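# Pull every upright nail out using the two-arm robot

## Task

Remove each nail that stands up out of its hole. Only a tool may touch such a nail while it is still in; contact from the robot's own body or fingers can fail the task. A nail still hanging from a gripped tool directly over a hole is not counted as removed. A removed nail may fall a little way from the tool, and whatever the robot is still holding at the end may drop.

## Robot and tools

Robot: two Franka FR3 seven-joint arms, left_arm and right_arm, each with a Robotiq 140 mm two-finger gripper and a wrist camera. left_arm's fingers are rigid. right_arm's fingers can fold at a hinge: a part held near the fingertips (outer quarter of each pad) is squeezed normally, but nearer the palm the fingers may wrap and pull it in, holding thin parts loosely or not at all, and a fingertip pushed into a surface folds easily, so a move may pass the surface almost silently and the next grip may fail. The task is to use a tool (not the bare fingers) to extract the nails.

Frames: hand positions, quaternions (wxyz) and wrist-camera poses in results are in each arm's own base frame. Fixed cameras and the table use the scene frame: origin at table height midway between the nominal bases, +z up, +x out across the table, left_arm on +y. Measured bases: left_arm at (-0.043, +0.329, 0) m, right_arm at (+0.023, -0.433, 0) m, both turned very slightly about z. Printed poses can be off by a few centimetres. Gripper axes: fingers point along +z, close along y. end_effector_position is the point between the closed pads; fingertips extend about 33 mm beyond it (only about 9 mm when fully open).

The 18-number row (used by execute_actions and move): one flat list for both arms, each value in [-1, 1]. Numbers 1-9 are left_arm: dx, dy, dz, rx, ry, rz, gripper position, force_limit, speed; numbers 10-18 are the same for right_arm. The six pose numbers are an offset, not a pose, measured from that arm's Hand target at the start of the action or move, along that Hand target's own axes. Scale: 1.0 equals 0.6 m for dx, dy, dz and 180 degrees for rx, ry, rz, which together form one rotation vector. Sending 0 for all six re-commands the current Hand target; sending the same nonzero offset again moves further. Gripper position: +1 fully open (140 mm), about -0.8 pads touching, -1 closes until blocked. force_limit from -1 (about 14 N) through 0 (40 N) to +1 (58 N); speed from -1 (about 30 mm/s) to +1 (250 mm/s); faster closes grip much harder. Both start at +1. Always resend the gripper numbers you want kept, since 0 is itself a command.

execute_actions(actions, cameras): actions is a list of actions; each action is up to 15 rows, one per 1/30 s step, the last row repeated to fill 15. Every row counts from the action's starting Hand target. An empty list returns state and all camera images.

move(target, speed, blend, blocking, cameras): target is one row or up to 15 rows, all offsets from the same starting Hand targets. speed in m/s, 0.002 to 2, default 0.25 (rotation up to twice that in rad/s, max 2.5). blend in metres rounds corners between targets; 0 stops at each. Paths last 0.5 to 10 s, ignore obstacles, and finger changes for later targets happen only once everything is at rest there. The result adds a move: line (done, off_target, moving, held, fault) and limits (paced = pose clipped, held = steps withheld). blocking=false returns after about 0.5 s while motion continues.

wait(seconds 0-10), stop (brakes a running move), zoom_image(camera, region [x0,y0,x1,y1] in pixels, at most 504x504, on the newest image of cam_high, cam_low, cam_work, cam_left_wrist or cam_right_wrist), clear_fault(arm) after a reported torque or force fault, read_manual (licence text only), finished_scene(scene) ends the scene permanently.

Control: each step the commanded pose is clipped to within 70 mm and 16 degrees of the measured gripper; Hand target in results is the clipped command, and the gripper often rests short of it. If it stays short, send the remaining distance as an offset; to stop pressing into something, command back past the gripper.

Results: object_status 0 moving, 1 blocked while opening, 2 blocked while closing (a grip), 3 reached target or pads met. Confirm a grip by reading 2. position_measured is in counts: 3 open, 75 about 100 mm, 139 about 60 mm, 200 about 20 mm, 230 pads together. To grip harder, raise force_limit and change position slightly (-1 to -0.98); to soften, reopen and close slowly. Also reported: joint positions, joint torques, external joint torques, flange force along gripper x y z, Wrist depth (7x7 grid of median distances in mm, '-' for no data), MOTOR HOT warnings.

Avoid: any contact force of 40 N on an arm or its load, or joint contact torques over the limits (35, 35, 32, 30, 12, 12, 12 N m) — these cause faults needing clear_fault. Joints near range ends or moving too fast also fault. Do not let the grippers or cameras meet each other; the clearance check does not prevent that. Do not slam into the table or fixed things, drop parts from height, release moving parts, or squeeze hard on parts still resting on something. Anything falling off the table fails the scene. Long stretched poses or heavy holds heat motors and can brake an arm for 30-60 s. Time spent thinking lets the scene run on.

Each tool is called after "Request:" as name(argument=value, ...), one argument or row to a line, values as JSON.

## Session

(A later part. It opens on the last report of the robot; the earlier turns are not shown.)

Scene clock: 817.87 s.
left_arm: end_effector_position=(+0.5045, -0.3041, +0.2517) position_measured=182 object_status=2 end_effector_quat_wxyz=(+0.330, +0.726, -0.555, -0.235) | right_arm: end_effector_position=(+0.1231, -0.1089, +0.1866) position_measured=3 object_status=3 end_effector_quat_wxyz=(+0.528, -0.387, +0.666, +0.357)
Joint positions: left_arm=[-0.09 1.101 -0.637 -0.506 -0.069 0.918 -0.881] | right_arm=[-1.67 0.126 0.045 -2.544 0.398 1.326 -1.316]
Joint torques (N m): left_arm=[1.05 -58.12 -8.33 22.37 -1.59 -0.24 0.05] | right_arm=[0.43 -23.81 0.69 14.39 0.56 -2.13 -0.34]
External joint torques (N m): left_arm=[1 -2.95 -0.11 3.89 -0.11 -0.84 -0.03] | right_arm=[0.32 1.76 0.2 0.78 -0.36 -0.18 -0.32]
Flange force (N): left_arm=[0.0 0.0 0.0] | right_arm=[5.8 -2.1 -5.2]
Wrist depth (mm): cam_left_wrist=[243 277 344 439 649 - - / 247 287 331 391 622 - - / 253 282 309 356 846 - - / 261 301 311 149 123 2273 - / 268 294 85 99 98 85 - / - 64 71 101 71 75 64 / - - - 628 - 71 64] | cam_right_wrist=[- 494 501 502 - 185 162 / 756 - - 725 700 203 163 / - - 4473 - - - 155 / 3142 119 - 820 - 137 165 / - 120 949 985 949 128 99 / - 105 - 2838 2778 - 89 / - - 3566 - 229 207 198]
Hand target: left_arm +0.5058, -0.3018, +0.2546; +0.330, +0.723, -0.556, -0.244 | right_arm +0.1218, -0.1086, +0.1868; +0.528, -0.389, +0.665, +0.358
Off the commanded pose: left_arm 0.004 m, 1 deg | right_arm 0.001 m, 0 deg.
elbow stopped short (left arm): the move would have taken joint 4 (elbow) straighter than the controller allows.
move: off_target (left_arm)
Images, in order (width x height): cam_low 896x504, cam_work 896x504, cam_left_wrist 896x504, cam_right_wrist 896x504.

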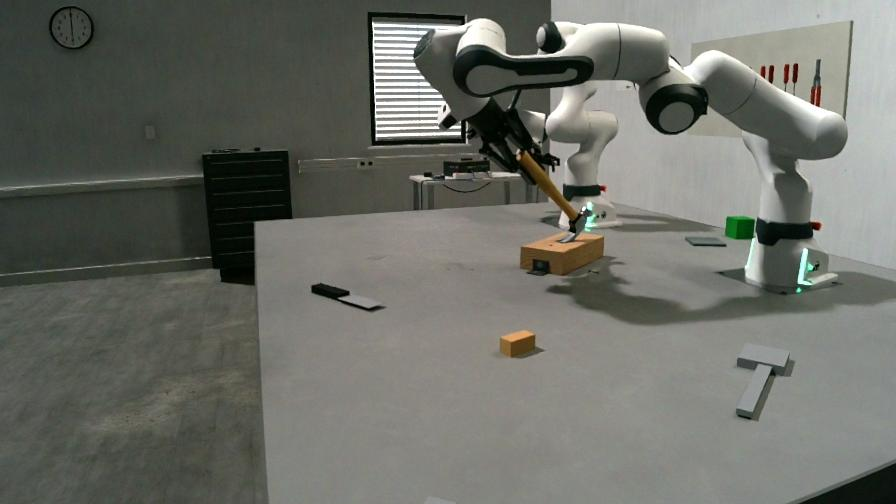

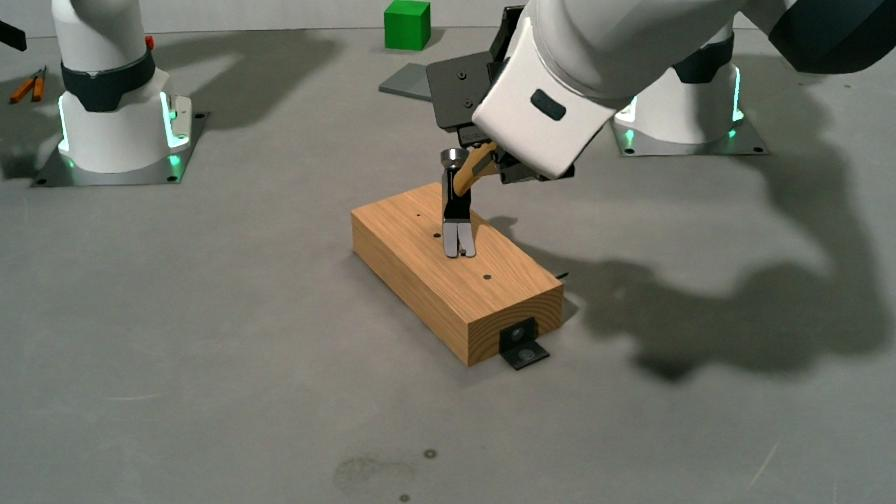

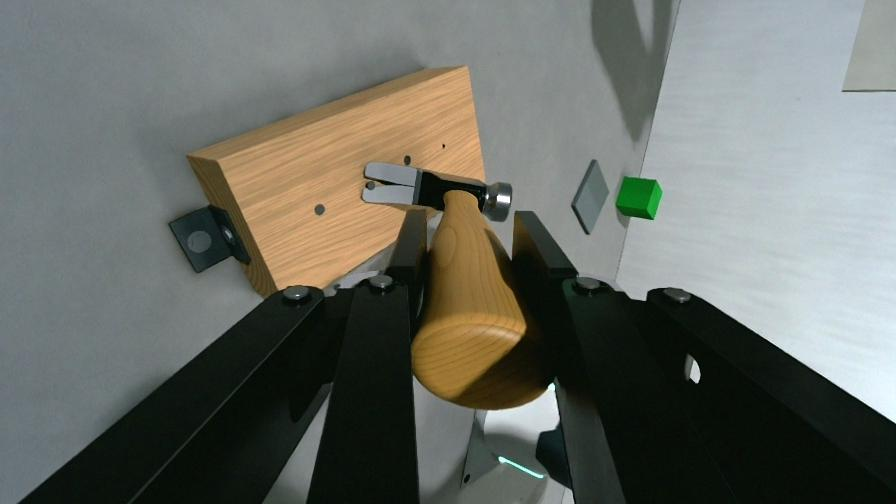

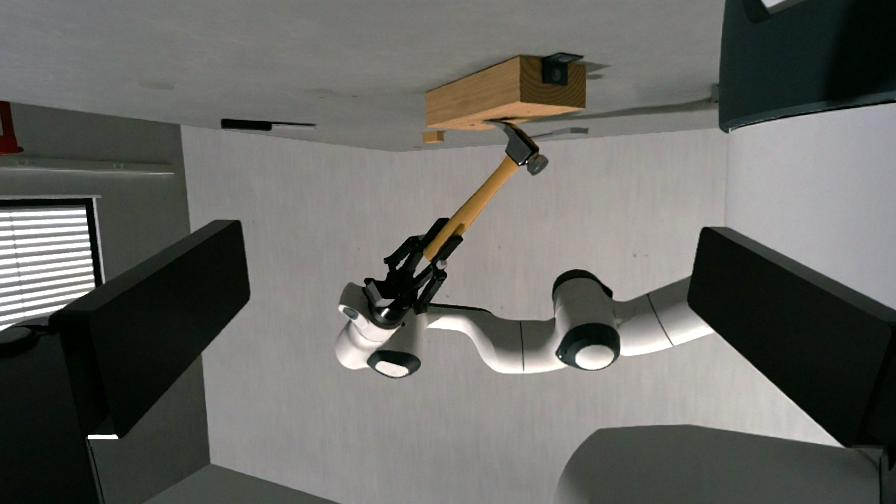

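Request:
move(
  target=[-0.0033,0.05,0.018,0.0556,0,0,-1,1,0.5,0,0,0,0,0,0,1,1,1],
  speed=0.02,
  cameras=["cam_work","cam_low","cam_right_wrist","cam_left_wrist"],
)

Request:
zoom_image(
  camera="cam_work",
  region=[430, 210, 490, 270],
)

Request:
zoom_image(
  camera="cam_right_wrist",
  region=[460, 90, 560, 160],
)

Request:
zoom_image(
  camera="cam_left_wrist",
  region=[300, 120, 460, 220],
)

Scene clock: 832.90 s.
left_arm: end_effector_position=(+0.4753, -0.3125, +0.2664) position_measured=182 object_status=2 end_effector_quat_wxyz=(+0.269, +0.745, -0.578, -0.197) | right_arm: end_effector_position=(+0.1231, -0.1089, +0.1866) position_measured=3 object_status=3 end_effector_quat_wxyz=(+0.528, -0.387, +0.666, +0.357)
Joint positions: left_arm=[0.081 0.693 -0.681 -1.168 -0.085 1.265 -0.836] | right_arm=[-1.67 0.126 0.045 -2.544 0.398 1.326 -1.316]
Joint torques (N m): left_arm=[3.09 -50.27 -8.59 24.35 0.35 0.34 -0.09] | right_arm=[0.42 -23.77 0.71 14.4 0.58 -2.11 -0.33]
External joint torques (N m): left_arm=[3 -3.65 2.32 2.98 1.2 -0.67 -0.16] | right_arm=[0.35 1.86 0.25 0.79 -0.34 -0.16 -0.31]
Flange force (N): left_arm=[-2.8 -0.2 -9.7] | right_arm=[6.1 -2.4 -5.3]
Wrist depth (mm): cam_left_wrist=[257 294 351 411 518 704 - / 265 300 329 376 536 - - / 274 299 318 354 578 758 - / 285 316 324 149 135 - - / 291 - 85 99 98 85 - / - 63 71 100 71 75 64 / - - - - - 71 64] | cam_right_wrist=[472 - - - - 183 157 / - 750 - 715 838 187 158 / 2666 5865 - - 2336 195 160 / 2808 119 - 785 - 146 158 / - 119 - 874 981 128 95 / - 3770 2778 956 953 929 89 / - 3519 - - 225 207 198]
Hand target: left_arm +0.4783, -0.3071, +0.2698; +0.265, +0.749, -0.575, -0.195 | right_arm +0.1218, -0.1086, +0.1868; +0.528, -0.389, +0.665, +0.358
Off the commanded pose: left_arm 0.007 m, 1 deg | right_arm 0.001 m, 0 deg.
move: off_target (left_arm)
Images, in order (width x height): cam_low 896x504, cam_work 896x504, cam_left_wrist 896x504, cam_right_wrist 896x504.

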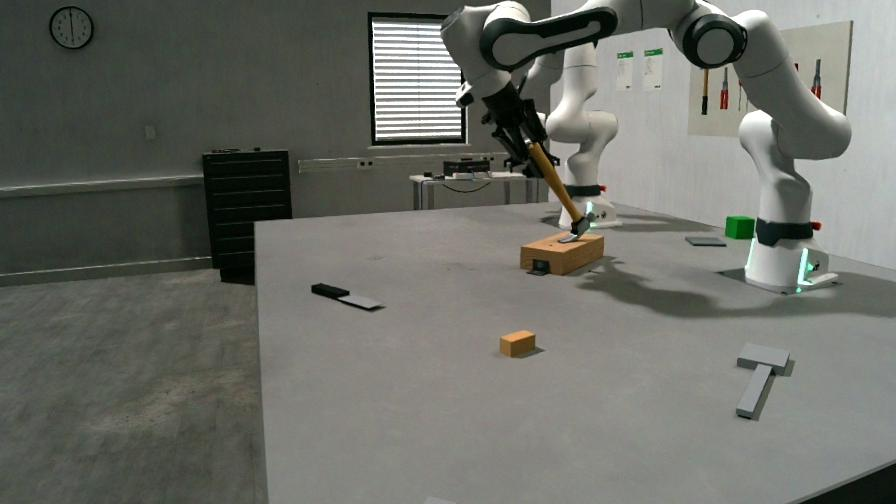

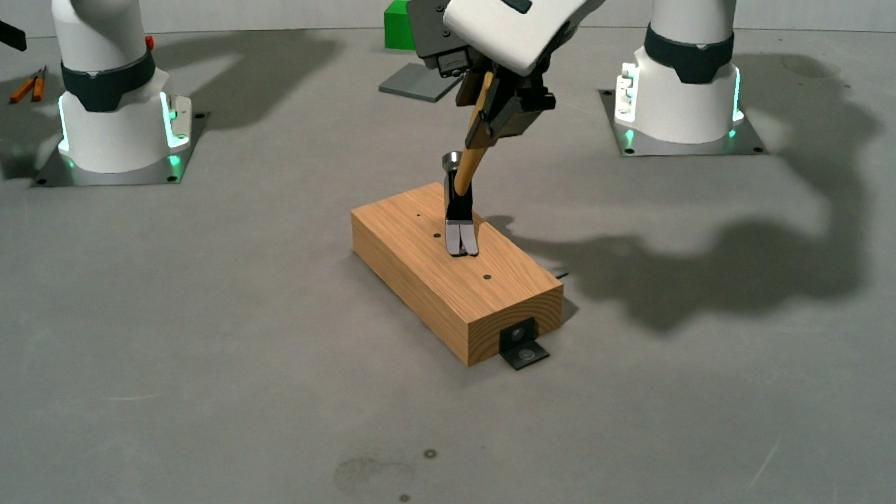

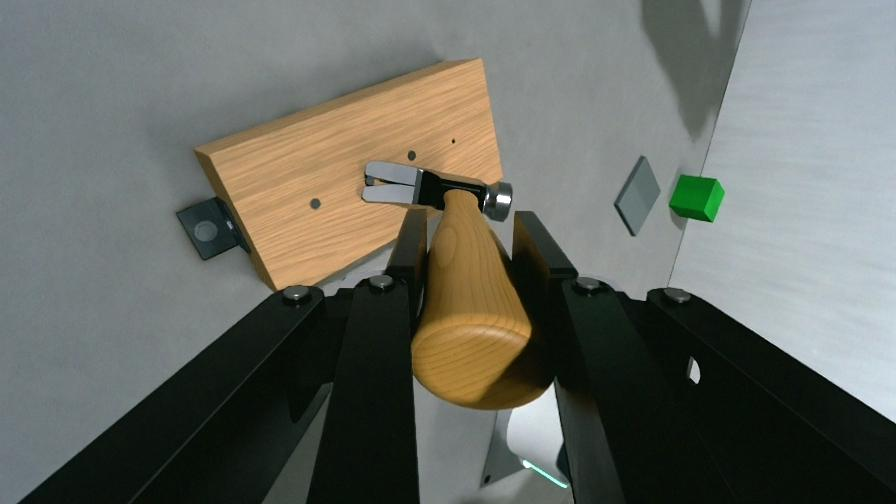

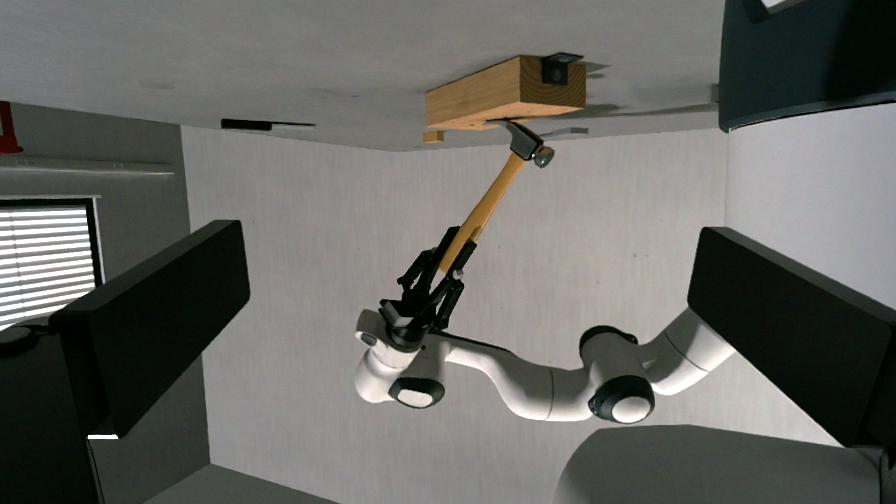

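Scaled by 8.400.

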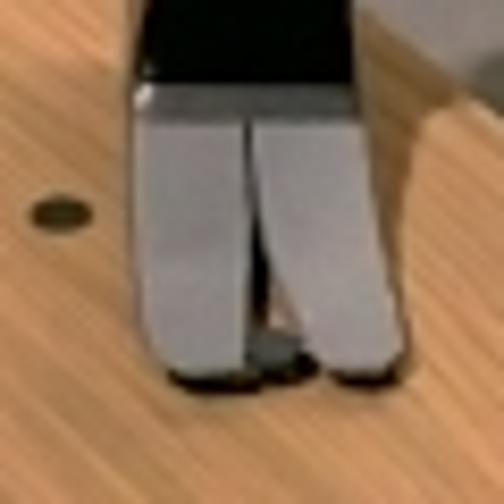

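Scaled by 5.040.

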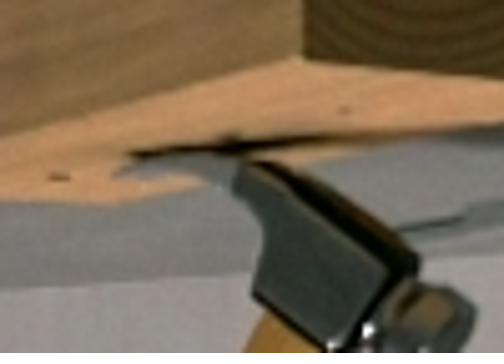

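Scaled by 3.150.

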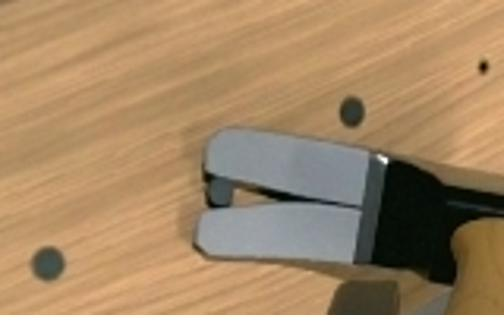

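Request:
move(
  target=[
    [0,0.0245,0.0023,0,0,0,-1,1,0.5,0,0,0,0,0,0,1,1,1],
    [0.0028,-0.0318,0.0075,-0.0556,0,0,-1,1,0.5,0,0,0,0,0,0,1,1,1],
  ],
  speed=0.04,
  blend=0.003,
  cameras=["cam_work","cam_right_wrist","cam_left_wrist"],
)

Request:
zoom_image(
  camera="cam_work",
  region=[430, 210, 490, 270],
)

Request:
zoom_image(
  camera="cam_right_wrist",
  region=[460, 90, 560, 160],
)

Request:
zoom_image(
  camera="cam_left_wrist",
  region=[300, 120, 460, 220],
)

Scene clock: 848.93 s.
left_arm: end_effector_position=(+0.4929, -0.3060, +0.2522) position_measured=182 object_status=2 end_effector_quat_wxyz=(+0.329, +0.724, -0.556, -0.240) | right_arm: end_effector_position=(+0.1231, -0.1089, +0.1866) position_measured=3 object_status=3 end_effector_quat_wxyz=(+0.528, -0.387, +0.666, +0.357)
Joint positions: left_arm=[-0.018 0.984 -0.649 -0.752 -0.092 1.021 -0.87] | right_arm=[-1.67 0.126 0.045 -2.544 0.398 1.326 -1.316]
Joint velocities: left_arm=[0 0 0 0 0 -0.004 -0.002] | right_arm=[within noise]
Joint torques (N m): left_arm=[-0.54 -54.97 -10.69 22.25 -2.26 -0.69 -0.15] | right_arm=[0.38 -23.79 0.72 14.42 0.57 -2.13 -0.36]
External joint torques (N m): left_arm=[-0.77 -1.69 -0.46 2.86 -0.87 -1.25 -0.23] | right_arm=[0.32 1.81 0.27 0.8 -0.34 -0.18 -0.34]
Flange force (N): left_arm=[0.0 0.0 0.0] | right_arm=[6.0 -2.3 -5.3]
Wrist depth (mm): cam_left_wrist=[242 277 344 432 692 2150 - / 247 284 322 387 - - - / 253 272 312 353 - - 1925 / 260 293 310 149 122 - - / 268 293 85 99 98 85 - / - 63 71 100 71 75 64 / - - - - - 71 64] | cam_right_wrist=[509 441 - 551 529 201 150 / 827 939 - 737 628 195 158 / 3258 3999 3033 2869 2932 195 160 / 3142 119 - 840 2693 146 158 / - 119 933 1007 985 128 99 / - 113 - - - 2490 89 / - - - 3258 228 208 197]
Hand target: left_arm +0.4905, -0.3057, +0.2544; +0.330, +0.723, -0.556, -0.244 | right_arm +0.1218, -0.1086, +0.1868; +0.528, -0.389, +0.665, +0.358
Off the commanded pose: left_arm 0.003 m, 0 deg | right_arm 0.001 m, 0 deg.
move: done
Images, in order (width x height): cam_work 896x504, cam_left_wrist 896x504, cam_right_wrist 896x504.

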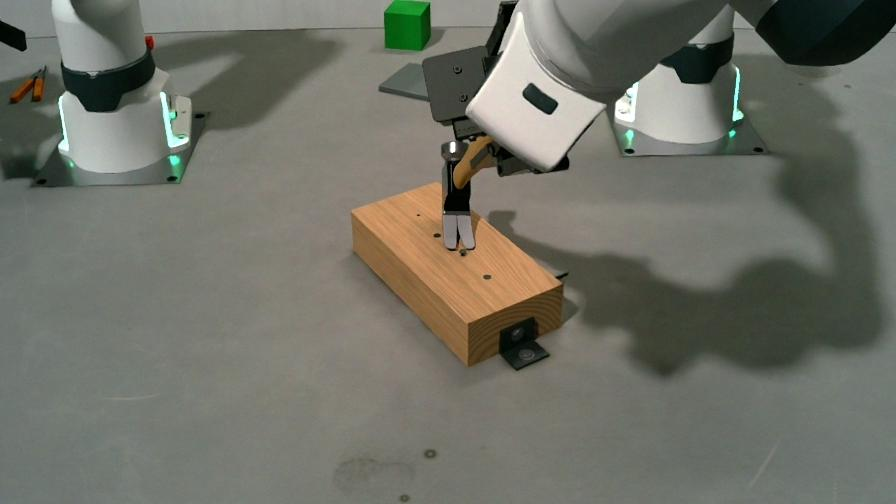

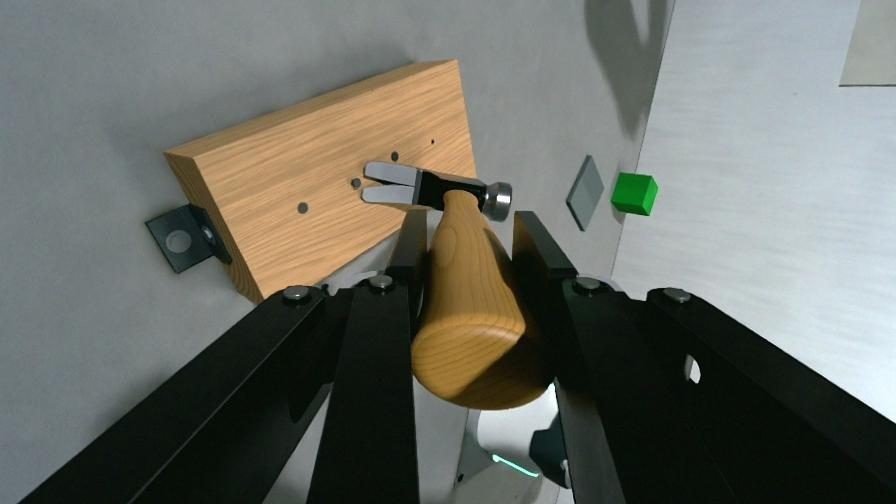

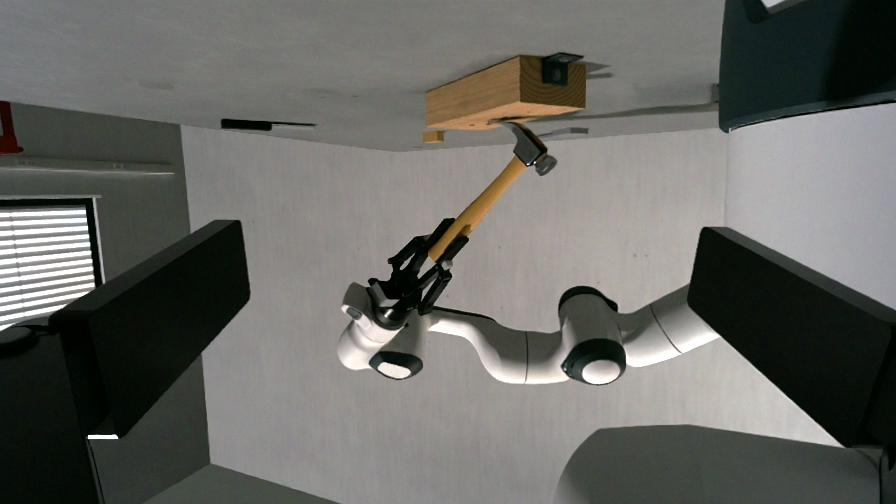

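Scaled by 8.400.

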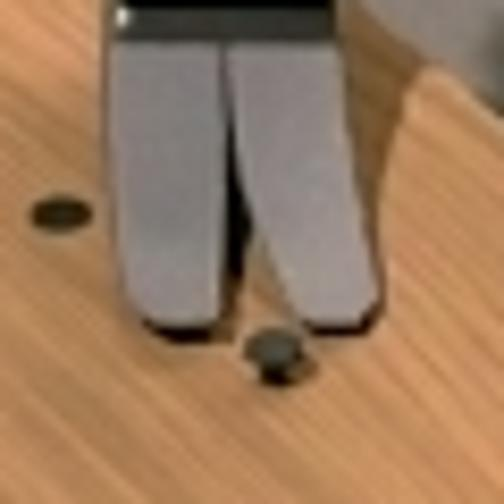

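Scaled by 5.040.

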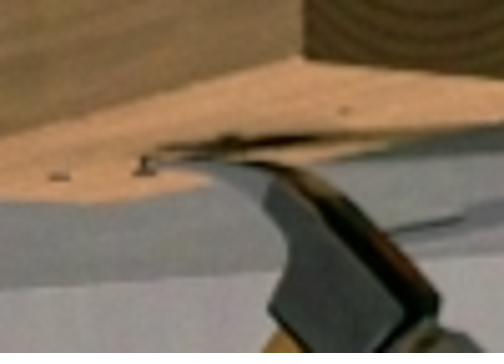

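Scaled by 3.150.

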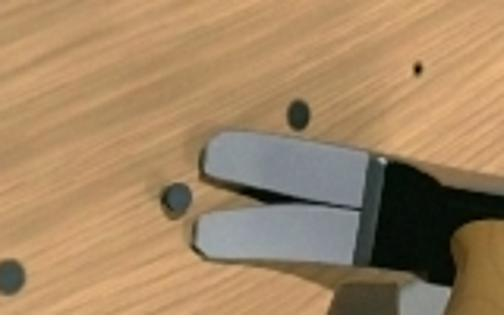

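Request:
move(
  target=[
    [-0.0013,-0.0092,-0.0103,0,0,0,-1,1,0.5,0,0,0,0,0,0,1,1,1],
    [-0.0007,-0.0015,-0.012,0.0167,0,0,-1,1,0.5,0,0,0,0,0,0,1,1,1],
  ],
  speed=0.02,
  blend=0.002,
  cameras=["cam_work","cam_right_wrist","cam_left_wrist"],
)

Request:
zoom_image(
  camera="cam_work",
  region=[430, 210, 490, 270],
)

Request:
zoom_image(
  camera="cam_right_wrist",
  region=[460, 90, 560, 160],
)

Request:
zoom_image(
  camera="cam_left_wrist",
  region=[300, 120, 460, 220],
)

Scene clock: 860.43 s.
left_arm: end_effector_position=(+0.4926, -0.3066, +0.2545) position_measured=182 object_status=2 end_effector_quat_wxyz=(+0.312, +0.729, -0.562, -0.235) | right_arm: end_effector_position=(+0.1231, -0.1089, +0.1866) position_measured=3 object_status=3 end_effector_quat_wxyz=(+0.528, -0.387, +0.666, +0.357)
Joint positions: left_arm=[-0.015 0.941 -0.645 -0.803 -0.078 1.052 -0.865] | right_arm=[-1.67 0.126 0.045 -2.544 0.398 1.326 -1.316]
Joint torques (N m): left_arm=[2.79 -56.81 -9.43 23.43 -0.41 0.74 0.27] | right_arm=[0.37 -23.82 0.68 14.45 0.56 -2.13 -0.33]
External joint torques (N m): left_arm=[2.72 -4.32 0.89 3.81 0.86 0.11 0.2] | right_arm=[0.36 1.85 0.28 0.79 -0.35 -0.19 -0.31]
Flange force (N): left_arm=[0.0 0.0 0.0] | right_arm=[6.0 -2.4 -5.3]
Wrist depth (mm): cam_left_wrist=[243 279 339 428 - - - / 250 289 323 367 630 - - / 252 281 309 350 806 - - / 268 302 312 149 153 - - / 273 301 85 99 98 85 1613 / - 64 71 101 71 75 71 / - - - 626 - 71 64] | cam_right_wrist=[- - 509 - 530 185 164 / 2869 827 862 743 639 825 - / 3299 - 3825 - 2444 - 156 / 3180 119 - 800 - 137 154 / - 119 960 1023 970 128 99 / - 113 4630 3142 943 - 89 / - - 3615 3033 229 209 198]
Hand target: left_arm +0.4961, -0.3037, +0.2585; +0.311, +0.731, -0.562, -0.230 | right_arm +0.1218, -0.1086, +0.1868; +0.528, -0.389, +0.665, +0.358
Off the commanded pose: left_arm 0.006 m, 1 deg | right_arm 0.001 m, 0 deg.
move: off_target (left_arm)
Images, in order (width x height): cam_work 896x504, cam_left_wrist 896x504, cam_right_wrist 896x504.

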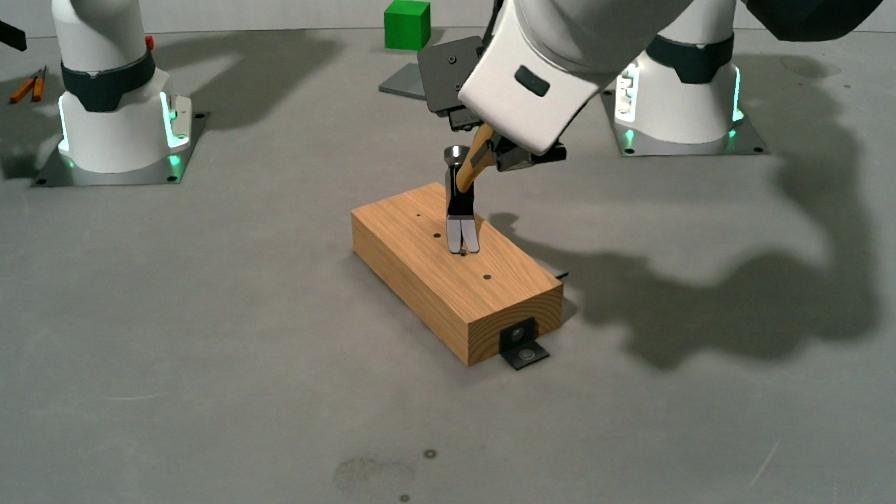

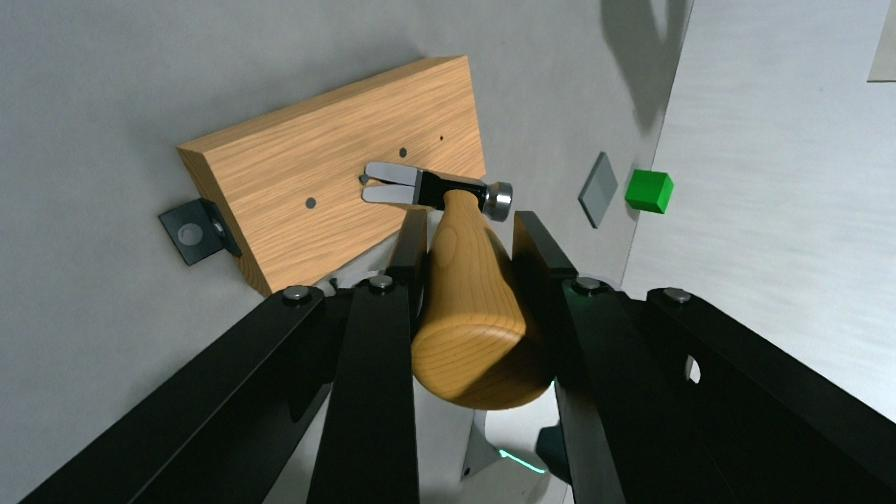

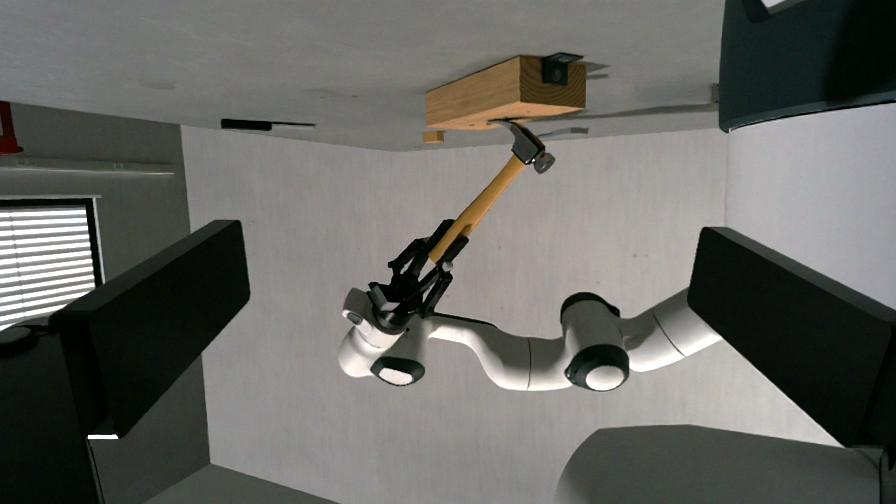

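Scaled by 8.400.

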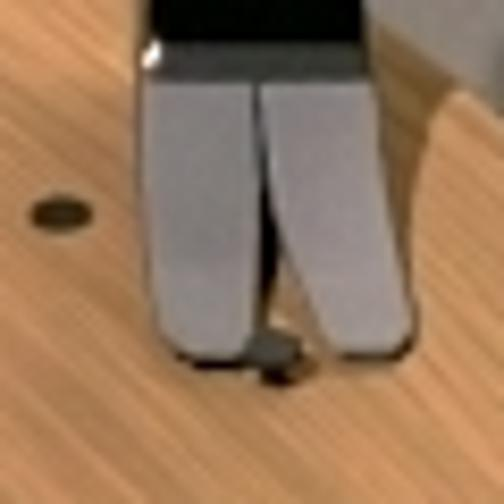

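Scaled by 5.040.

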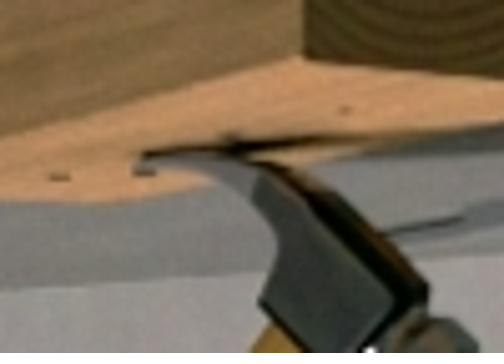

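Scaled by 3.150.

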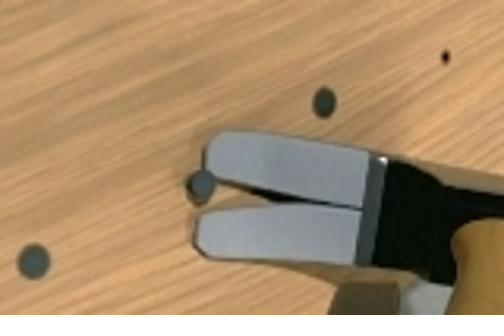

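Request:
move(
  target=[
    [0,0.0093,0.0048,0,0,0,-1,1,0.5,0,0,0,0,0,0,1,1,1],
    [0.0048,0.0101,0.0058,0,0,0,-1,1,0.5,0,0,0,0,0,0,1,1,1],
    [0.0048,0.0078,0.0081,0,0,0,-1,1,0.5,0,0,0,0,0,0,1,1,1],
  ],
  speed=0.03,
  blend=0.001,
  cameras=["cam_work","cam_right_wrist","cam_left_wrist"],
)

Request:
zoom_image(
  camera="cam_work",
  region=[430, 210, 490, 270],
)

Request:
zoom_image(
  camera="cam_right_wrist",
  region=[460, 90, 560, 160],
)

Request:
zoom_image(
  camera="cam_left_wrist",
  region=[300, 120, 460, 220],
)

Scene clock: 871.97 s.
left_arm: end_effector_position=(+0.4907, -0.3070, +0.2555) position_measured=182 object_status=2 end_effector_quat_wxyz=(+0.309, +0.732, -0.561, -0.232) | right_arm: end_effector_position=(+0.1231, -0.1089, +0.1866) position_measured=3 object_status=3 end_effector_quat_wxyz=(+0.528, -0.387, +0.666, +0.357)
Joint positions: left_arm=[0.006 0.907 -0.654 -0.864 -0.08 1.085 -0.865] | right_arm=[-1.67 0.126 0.045 -2.544 0.398 1.326 -1.316]
Joint velocities: left_arm=[0.001 -0.001 -0.001 -0.004 0 0.002 -0.001] | right_arm=[within noise]
Joint torques (N m): left_arm=[0.63 -53.75 -11.38 21.52 -1.97 0.68 0.06] | right_arm=[0.41 -23.82 0.7 14.46 0.58 -2.13 -0.35]
External joint torques (N m): left_arm=[0.69 -1.93 -0.59 1.68 -0.73 0.02 -0.01] | right_arm=[0.44 1.69 0.34 0.84 -0.33 -0.19 -0.33]
Flange force (N): left_arm=[0.0 0.0 0.0] | right_arm=[5.5 -2.5 -5.1]
Wrist depth (mm): cam_left_wrist=[244 276 345 425 547 - - / 251 284 322 375 585 - - / 257 280 310 350 670 865 - / 265 306 312 149 151 - - / 275 300 85 99 98 85 - / - 64 71 99 71 75 - / - - - 626 - 71 64] | cam_right_wrist=[491 - - - 517 - 146 / - - 883 729 725 188 159 / 2932 3519 - - 2900 194 160 / - 119 3383 822 2562 146 158 / - 119 877 1000 996 128 99 / - 3665 3939 2808 946 2538 89 / - - 3427 3105 233 208 198]
Hand target: left_arm +0.4904, -0.3082, +0.2585; +0.311, +0.731, -0.562, -0.230 | right_arm +0.1218, -0.1086, +0.1868; +0.528, -0.389, +0.665, +0.358
Off the commanded pose: left_arm 0.003 m, 0 deg | right_arm 0.001 m, 0 deg.
move: done
Images, in order (width x height): cam_work 896x504, cam_left_wrist 896x504, cam_right_wrist 896x504.

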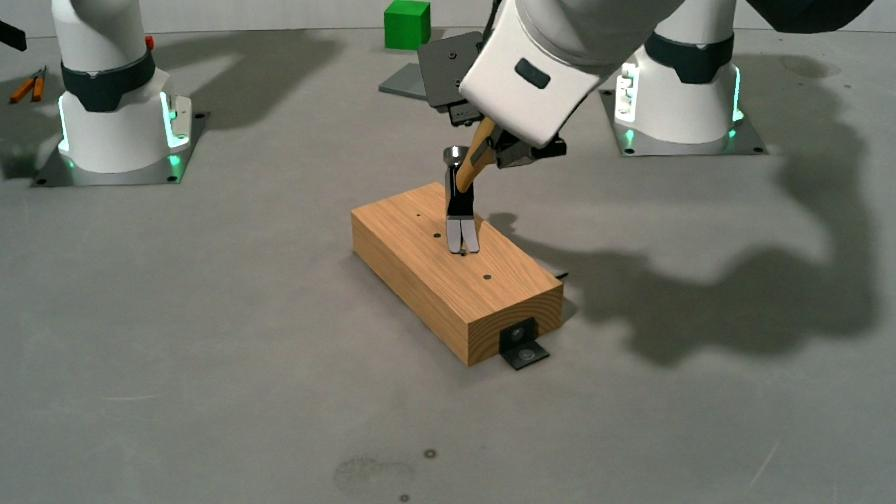

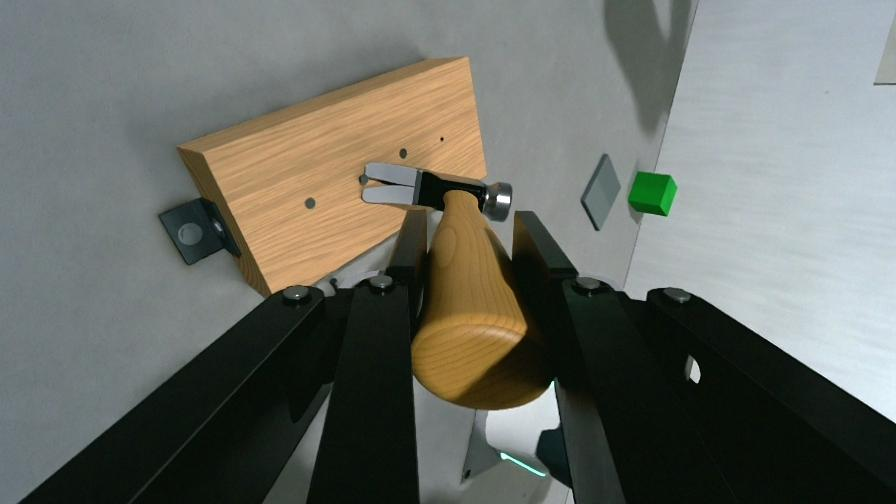

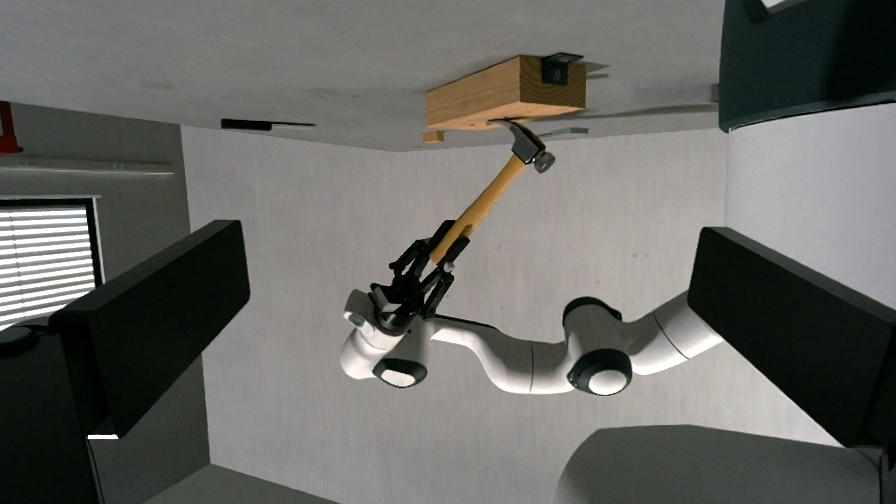

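Scaled by 8.400.

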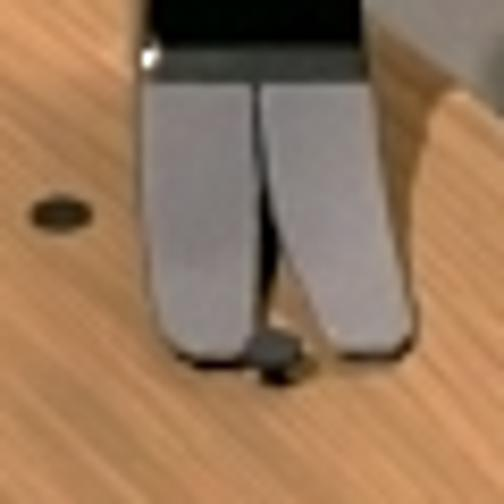

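Scaled by 5.040.

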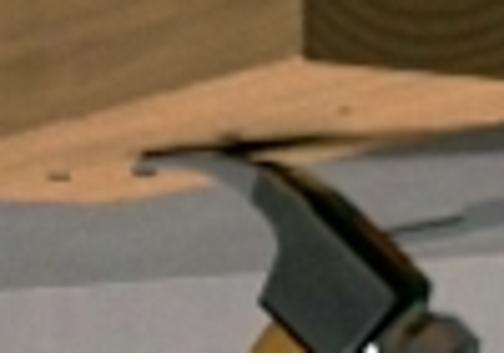

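Scaled by 3.150.

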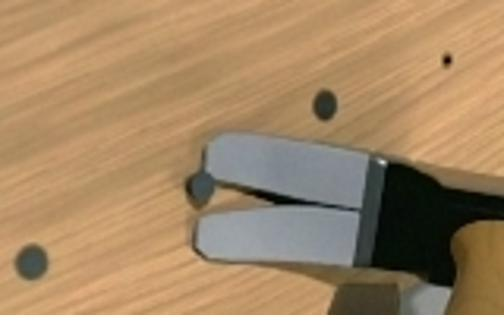

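Request:
move(
  target=[
    [0,0.0153,0.0082,0,0,0,-1,1,0.5,0,0,0,0,0,0,1,1,1],
    [0.0008,0.0155,0.0082,0,0,0,-1,1,0.5,0,0,0,0,0,0,1,1,1],
    [0.0008,0.012,0.0118,0,0,0,-1,1,0.5,0,0,0,0,0,0,1,1,1],
  ],
  speed=0.03,
  blend=0.001,
  cameras=["cam_work","cam_right_wrist","cam_left_wrist"],
)

Request:
zoom_image(
  camera="cam_work",
  region=[430, 210, 490, 270],
)

Request:
zoom_image(
  camera="cam_left_wrist",
  region=[300, 120, 460, 220],
)

Scene clock: 877.83 s.
left_arm: end_effector_position=(+0.4872, -0.3074, +0.2573) position_measured=182 object_status=2 end_effector_quat_wxyz=(+0.305, +0.737, -0.560, -0.225) | right_arm: end_effector_position=(+0.1231, -0.1089, +0.1866) position_measured=3 object_status=3 end_effector_quat_wxyz=(+0.528, -0.387, +0.666, +0.357)
Joint positions: left_arm=[0.043 0.855 -0.674 -0.959 -0.082 1.139 -0.868] | right_arm=[-1.67 0.126 0.045 -2.544 0.398 1.326 -1.316]
Joint torques (N m): left_arm=[-2.19 -49.57 -13.69 18.52 -3.13 -0.47 0.07] | right_arm=[0.38 -23.82 0.69 14.45 0.57 -2.13 -0.31]
External joint torques (N m): left_arm=[-2.23 0.91 -2.37 -1.62 -1.96 -1.2 0] | right_arm=[0.3 1.83 0.22 0.85 -0.34 -0.18 -0.29]
Flange force (N): left_arm=[0.0 0.0 0.0] | right_arm=[6.0 -2.3 -5.5]
Wrist depth (mm): cam_left_wrist=[248 280 342 423 559 - - / 259 289 324 379 586 - - / 261 284 311 353 652 - - / 269 305 314 149 153 - - / 277 305 85 99 98 85 - / - 63 71 100 71 75 67 / - - - 628 - 71 64] | cam_right_wrist=[492 495 - - - 448 153 / - - 883 743 645 185 159 / - 3665 3770 2778 - 194 163 / 3069 119 3069 3069 - 137 155 / - 119 3142 996 1015 128 99 / - 112 - 2778 974 - 89 / - - - - 231 208 197]
Hand target: left_arm +0.4808, -0.3114, +0.2587; +0.311, +0.731, -0.562, -0.230 | right_arm +0.1218, -0.1086, +0.1868; +0.528, -0.389, +0.665, +0.358
Off the commanded pose: left_arm 0.008 m, 1 deg | right_arm 0.001 m, 0 deg.
move: off_target (left_arm); blend cut to 0.0002 m at target 1, 0.0002 m at target 2
Images, in order (width x height): cam_work 896x504, cam_left_wrist 896x504, cam_right_wrist 896x504.

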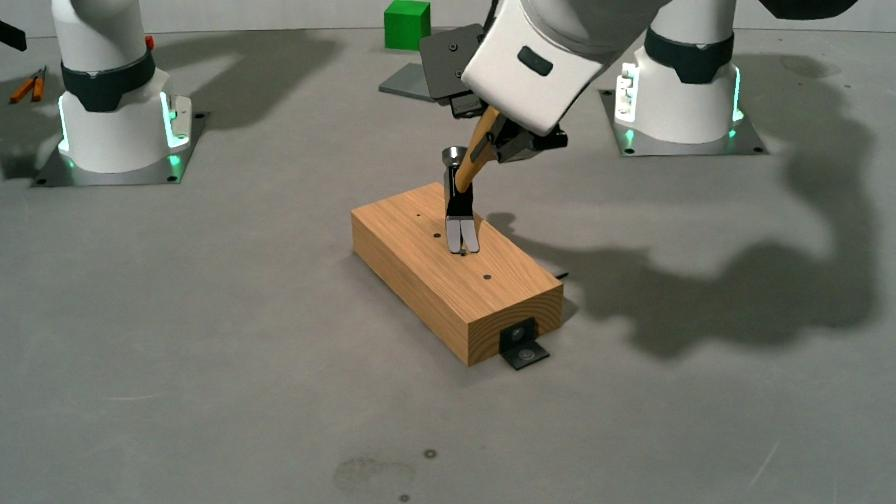

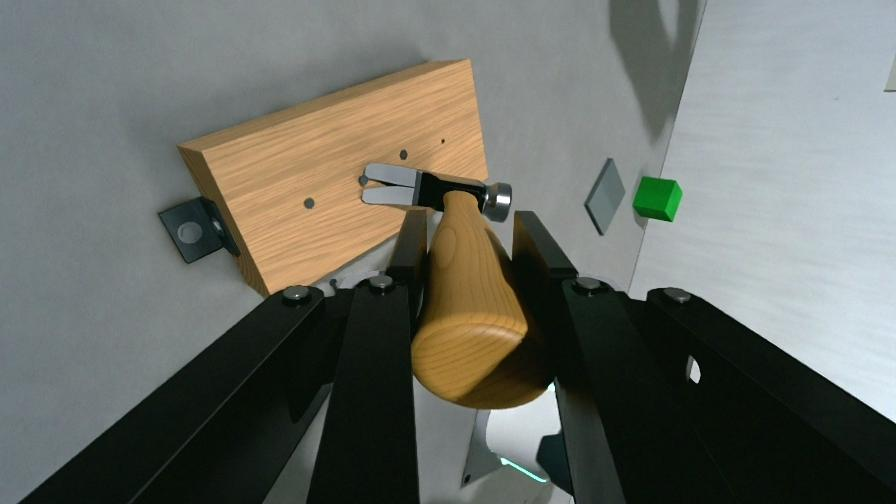

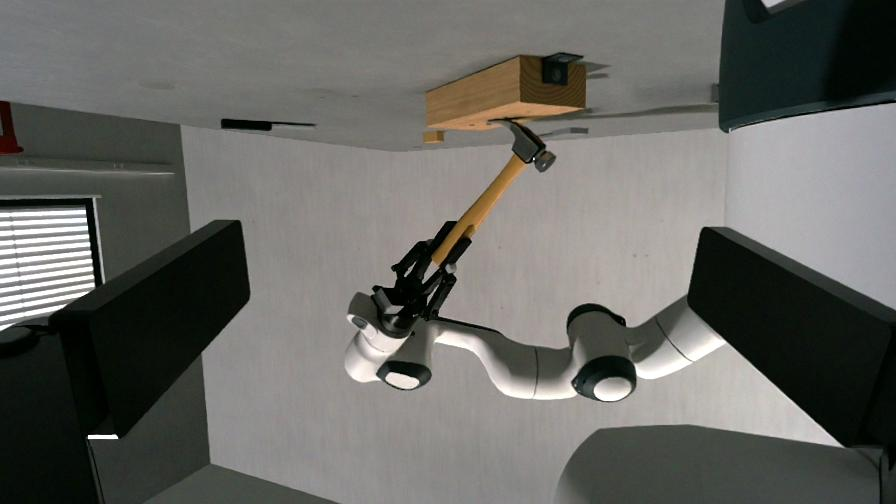

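Scaled by 8.400.

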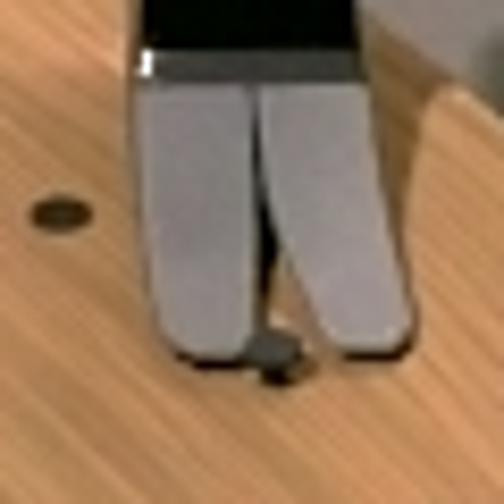

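Scaled by 3.150.

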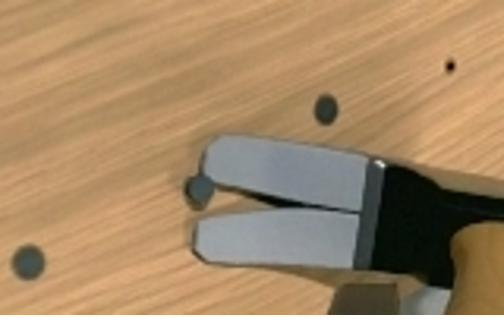

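Request:
move(
  target=[0,-0.0177,-0.0075,-0.0222,0,0,-1,1,0.5,0,0,0,0,0,0,1,1,1],
  speed=0.03,
  cameras=["cam_work","cam_right_wrist","cam_left_wrist"],
)

Request:
zoom_image(
  camera="cam_work",
  region=[430, 210, 490, 270],
)

Request:
zoom_image(
  camera="cam_left_wrist",
  region=[300, 120, 460, 220],
)

Scene clock: 889.27 s.
left_arm: end_effector_position=(+0.4934, -0.3091, +0.2521) position_measured=182 object_status=2 end_effector_quat_wxyz=(+0.336, +0.721, -0.554, -0.245) | right_arm: end_effector_position=(+0.1231, -0.1089, +0.1866) position_measured=3 object_status=3 end_effector_quat_wxyz=(+0.528, -0.387, +0.666, +0.357)
Joint positions: left_arm=[-0.038 1.038 -0.67 -0.665 -0.078 0.979 -0.89] | right_arm=[-1.67 0.126 0.045 -2.544 0.398 1.326 -1.316]
Joint velocities: left_arm=[0.002 -0.001 0 0 0 -0.004 -0.002] | right_arm=[within noise]
Joint torques (N m): left_arm=[-0.49 -55.83 -10.46 21.77 -2.28 -0.71 -0.19] | right_arm=[0.4 -23.8 0.71 14.42 0.57 -2.14 -0.33]
External joint torques (N m): left_arm=[-0.54 -1.71 -0.4 3 -0.78 -1.25 -0.27] | right_arm=[0.38 1.79 0.29 0.83 -0.35 -0.18 -0.3]
Flange force (N): left_arm=[0.0 0.0 0.0] | right_arm=[5.9 -2.4 -5.3]
Wrist depth (mm): cam_left_wrist=[242 277 347 421 - - 1836 / 247 287 326 393 620 - - / 254 270 310 351 - - - / 265 290 312 149 135 - - / 260 298 85 99 98 85 - / - 64 71 101 71 75 64 / - - - - - 71 64] | cam_right_wrist=[- - - - 551 - - / 1833 - 1051 752 838 - 155 / 3427 - 3218 2932 - 2490 160 / 3180 119 - 2721 2932 146 158 / - 119 923 1000 904 128 99 / - 103 - 3105 2513 - 89 / - - - - 229 207 199]
Hand target: left_arm +0.4911, -0.3086, +0.2543; +0.336, +0.720, -0.554, -0.249 | right_arm +0.1218, -0.1086, +0.1868; +0.528, -0.389, +0.665, +0.358
Off the commanded pose: left_arm 0.003 m, 1 deg | right_arm 0.001 m, 0 deg.
move: done
Images, in order (width x height): cam_work 896x504, cam_left_wrist 896x504, cam_right_wrist 896x504.

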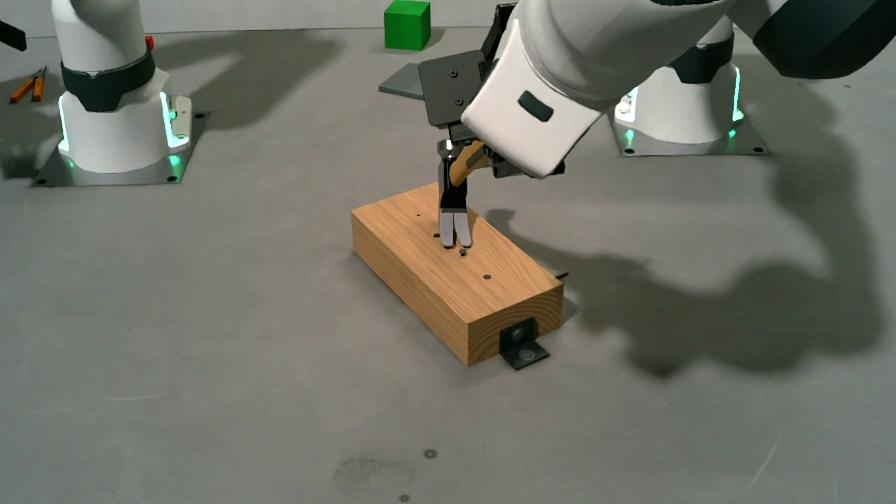

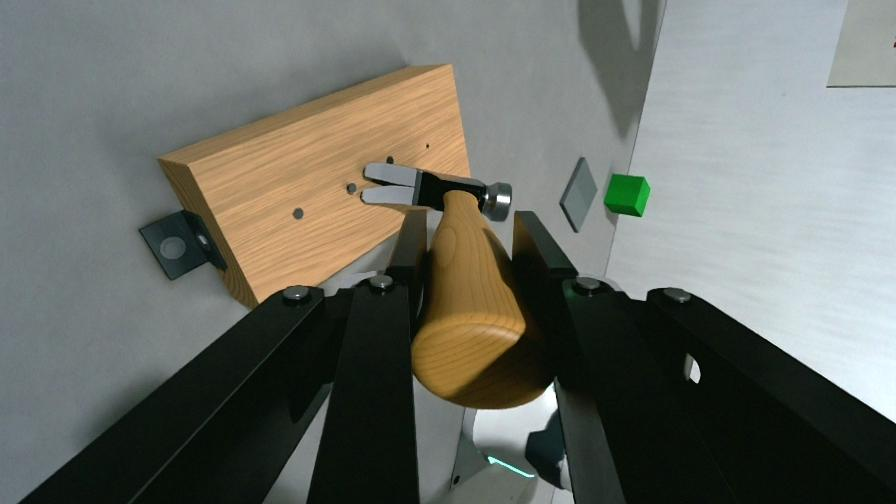

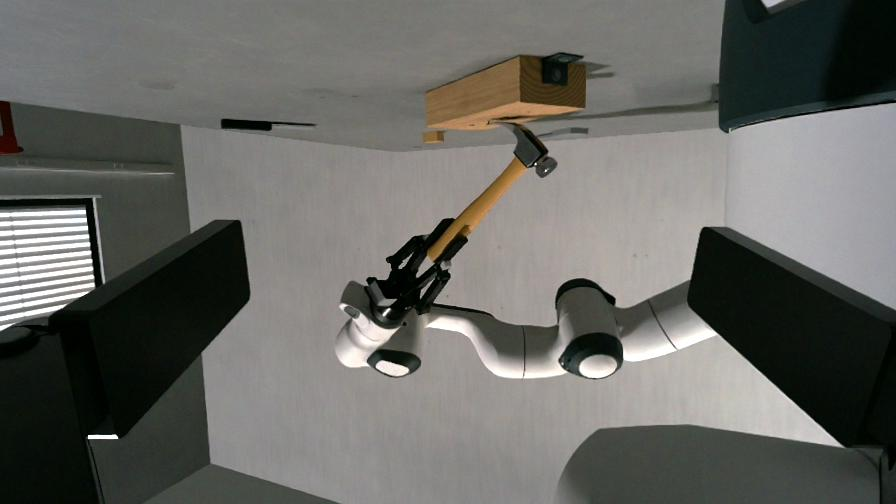

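Scaled by 8.400.

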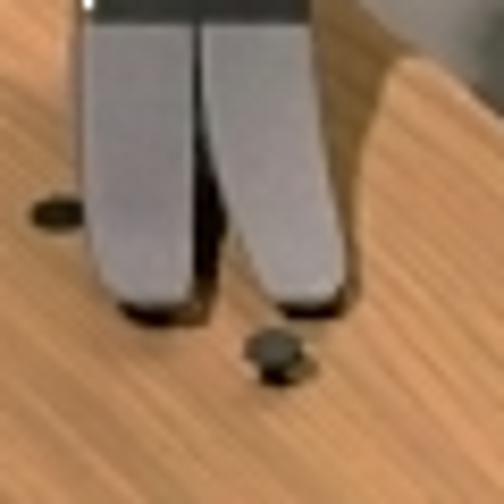

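Scaled by 3.150.

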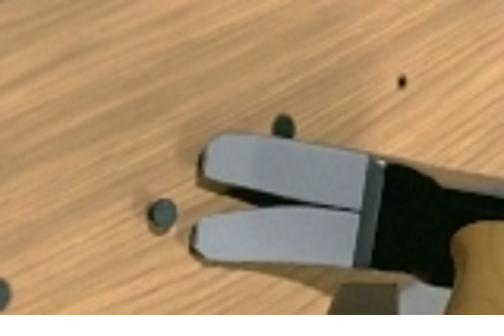

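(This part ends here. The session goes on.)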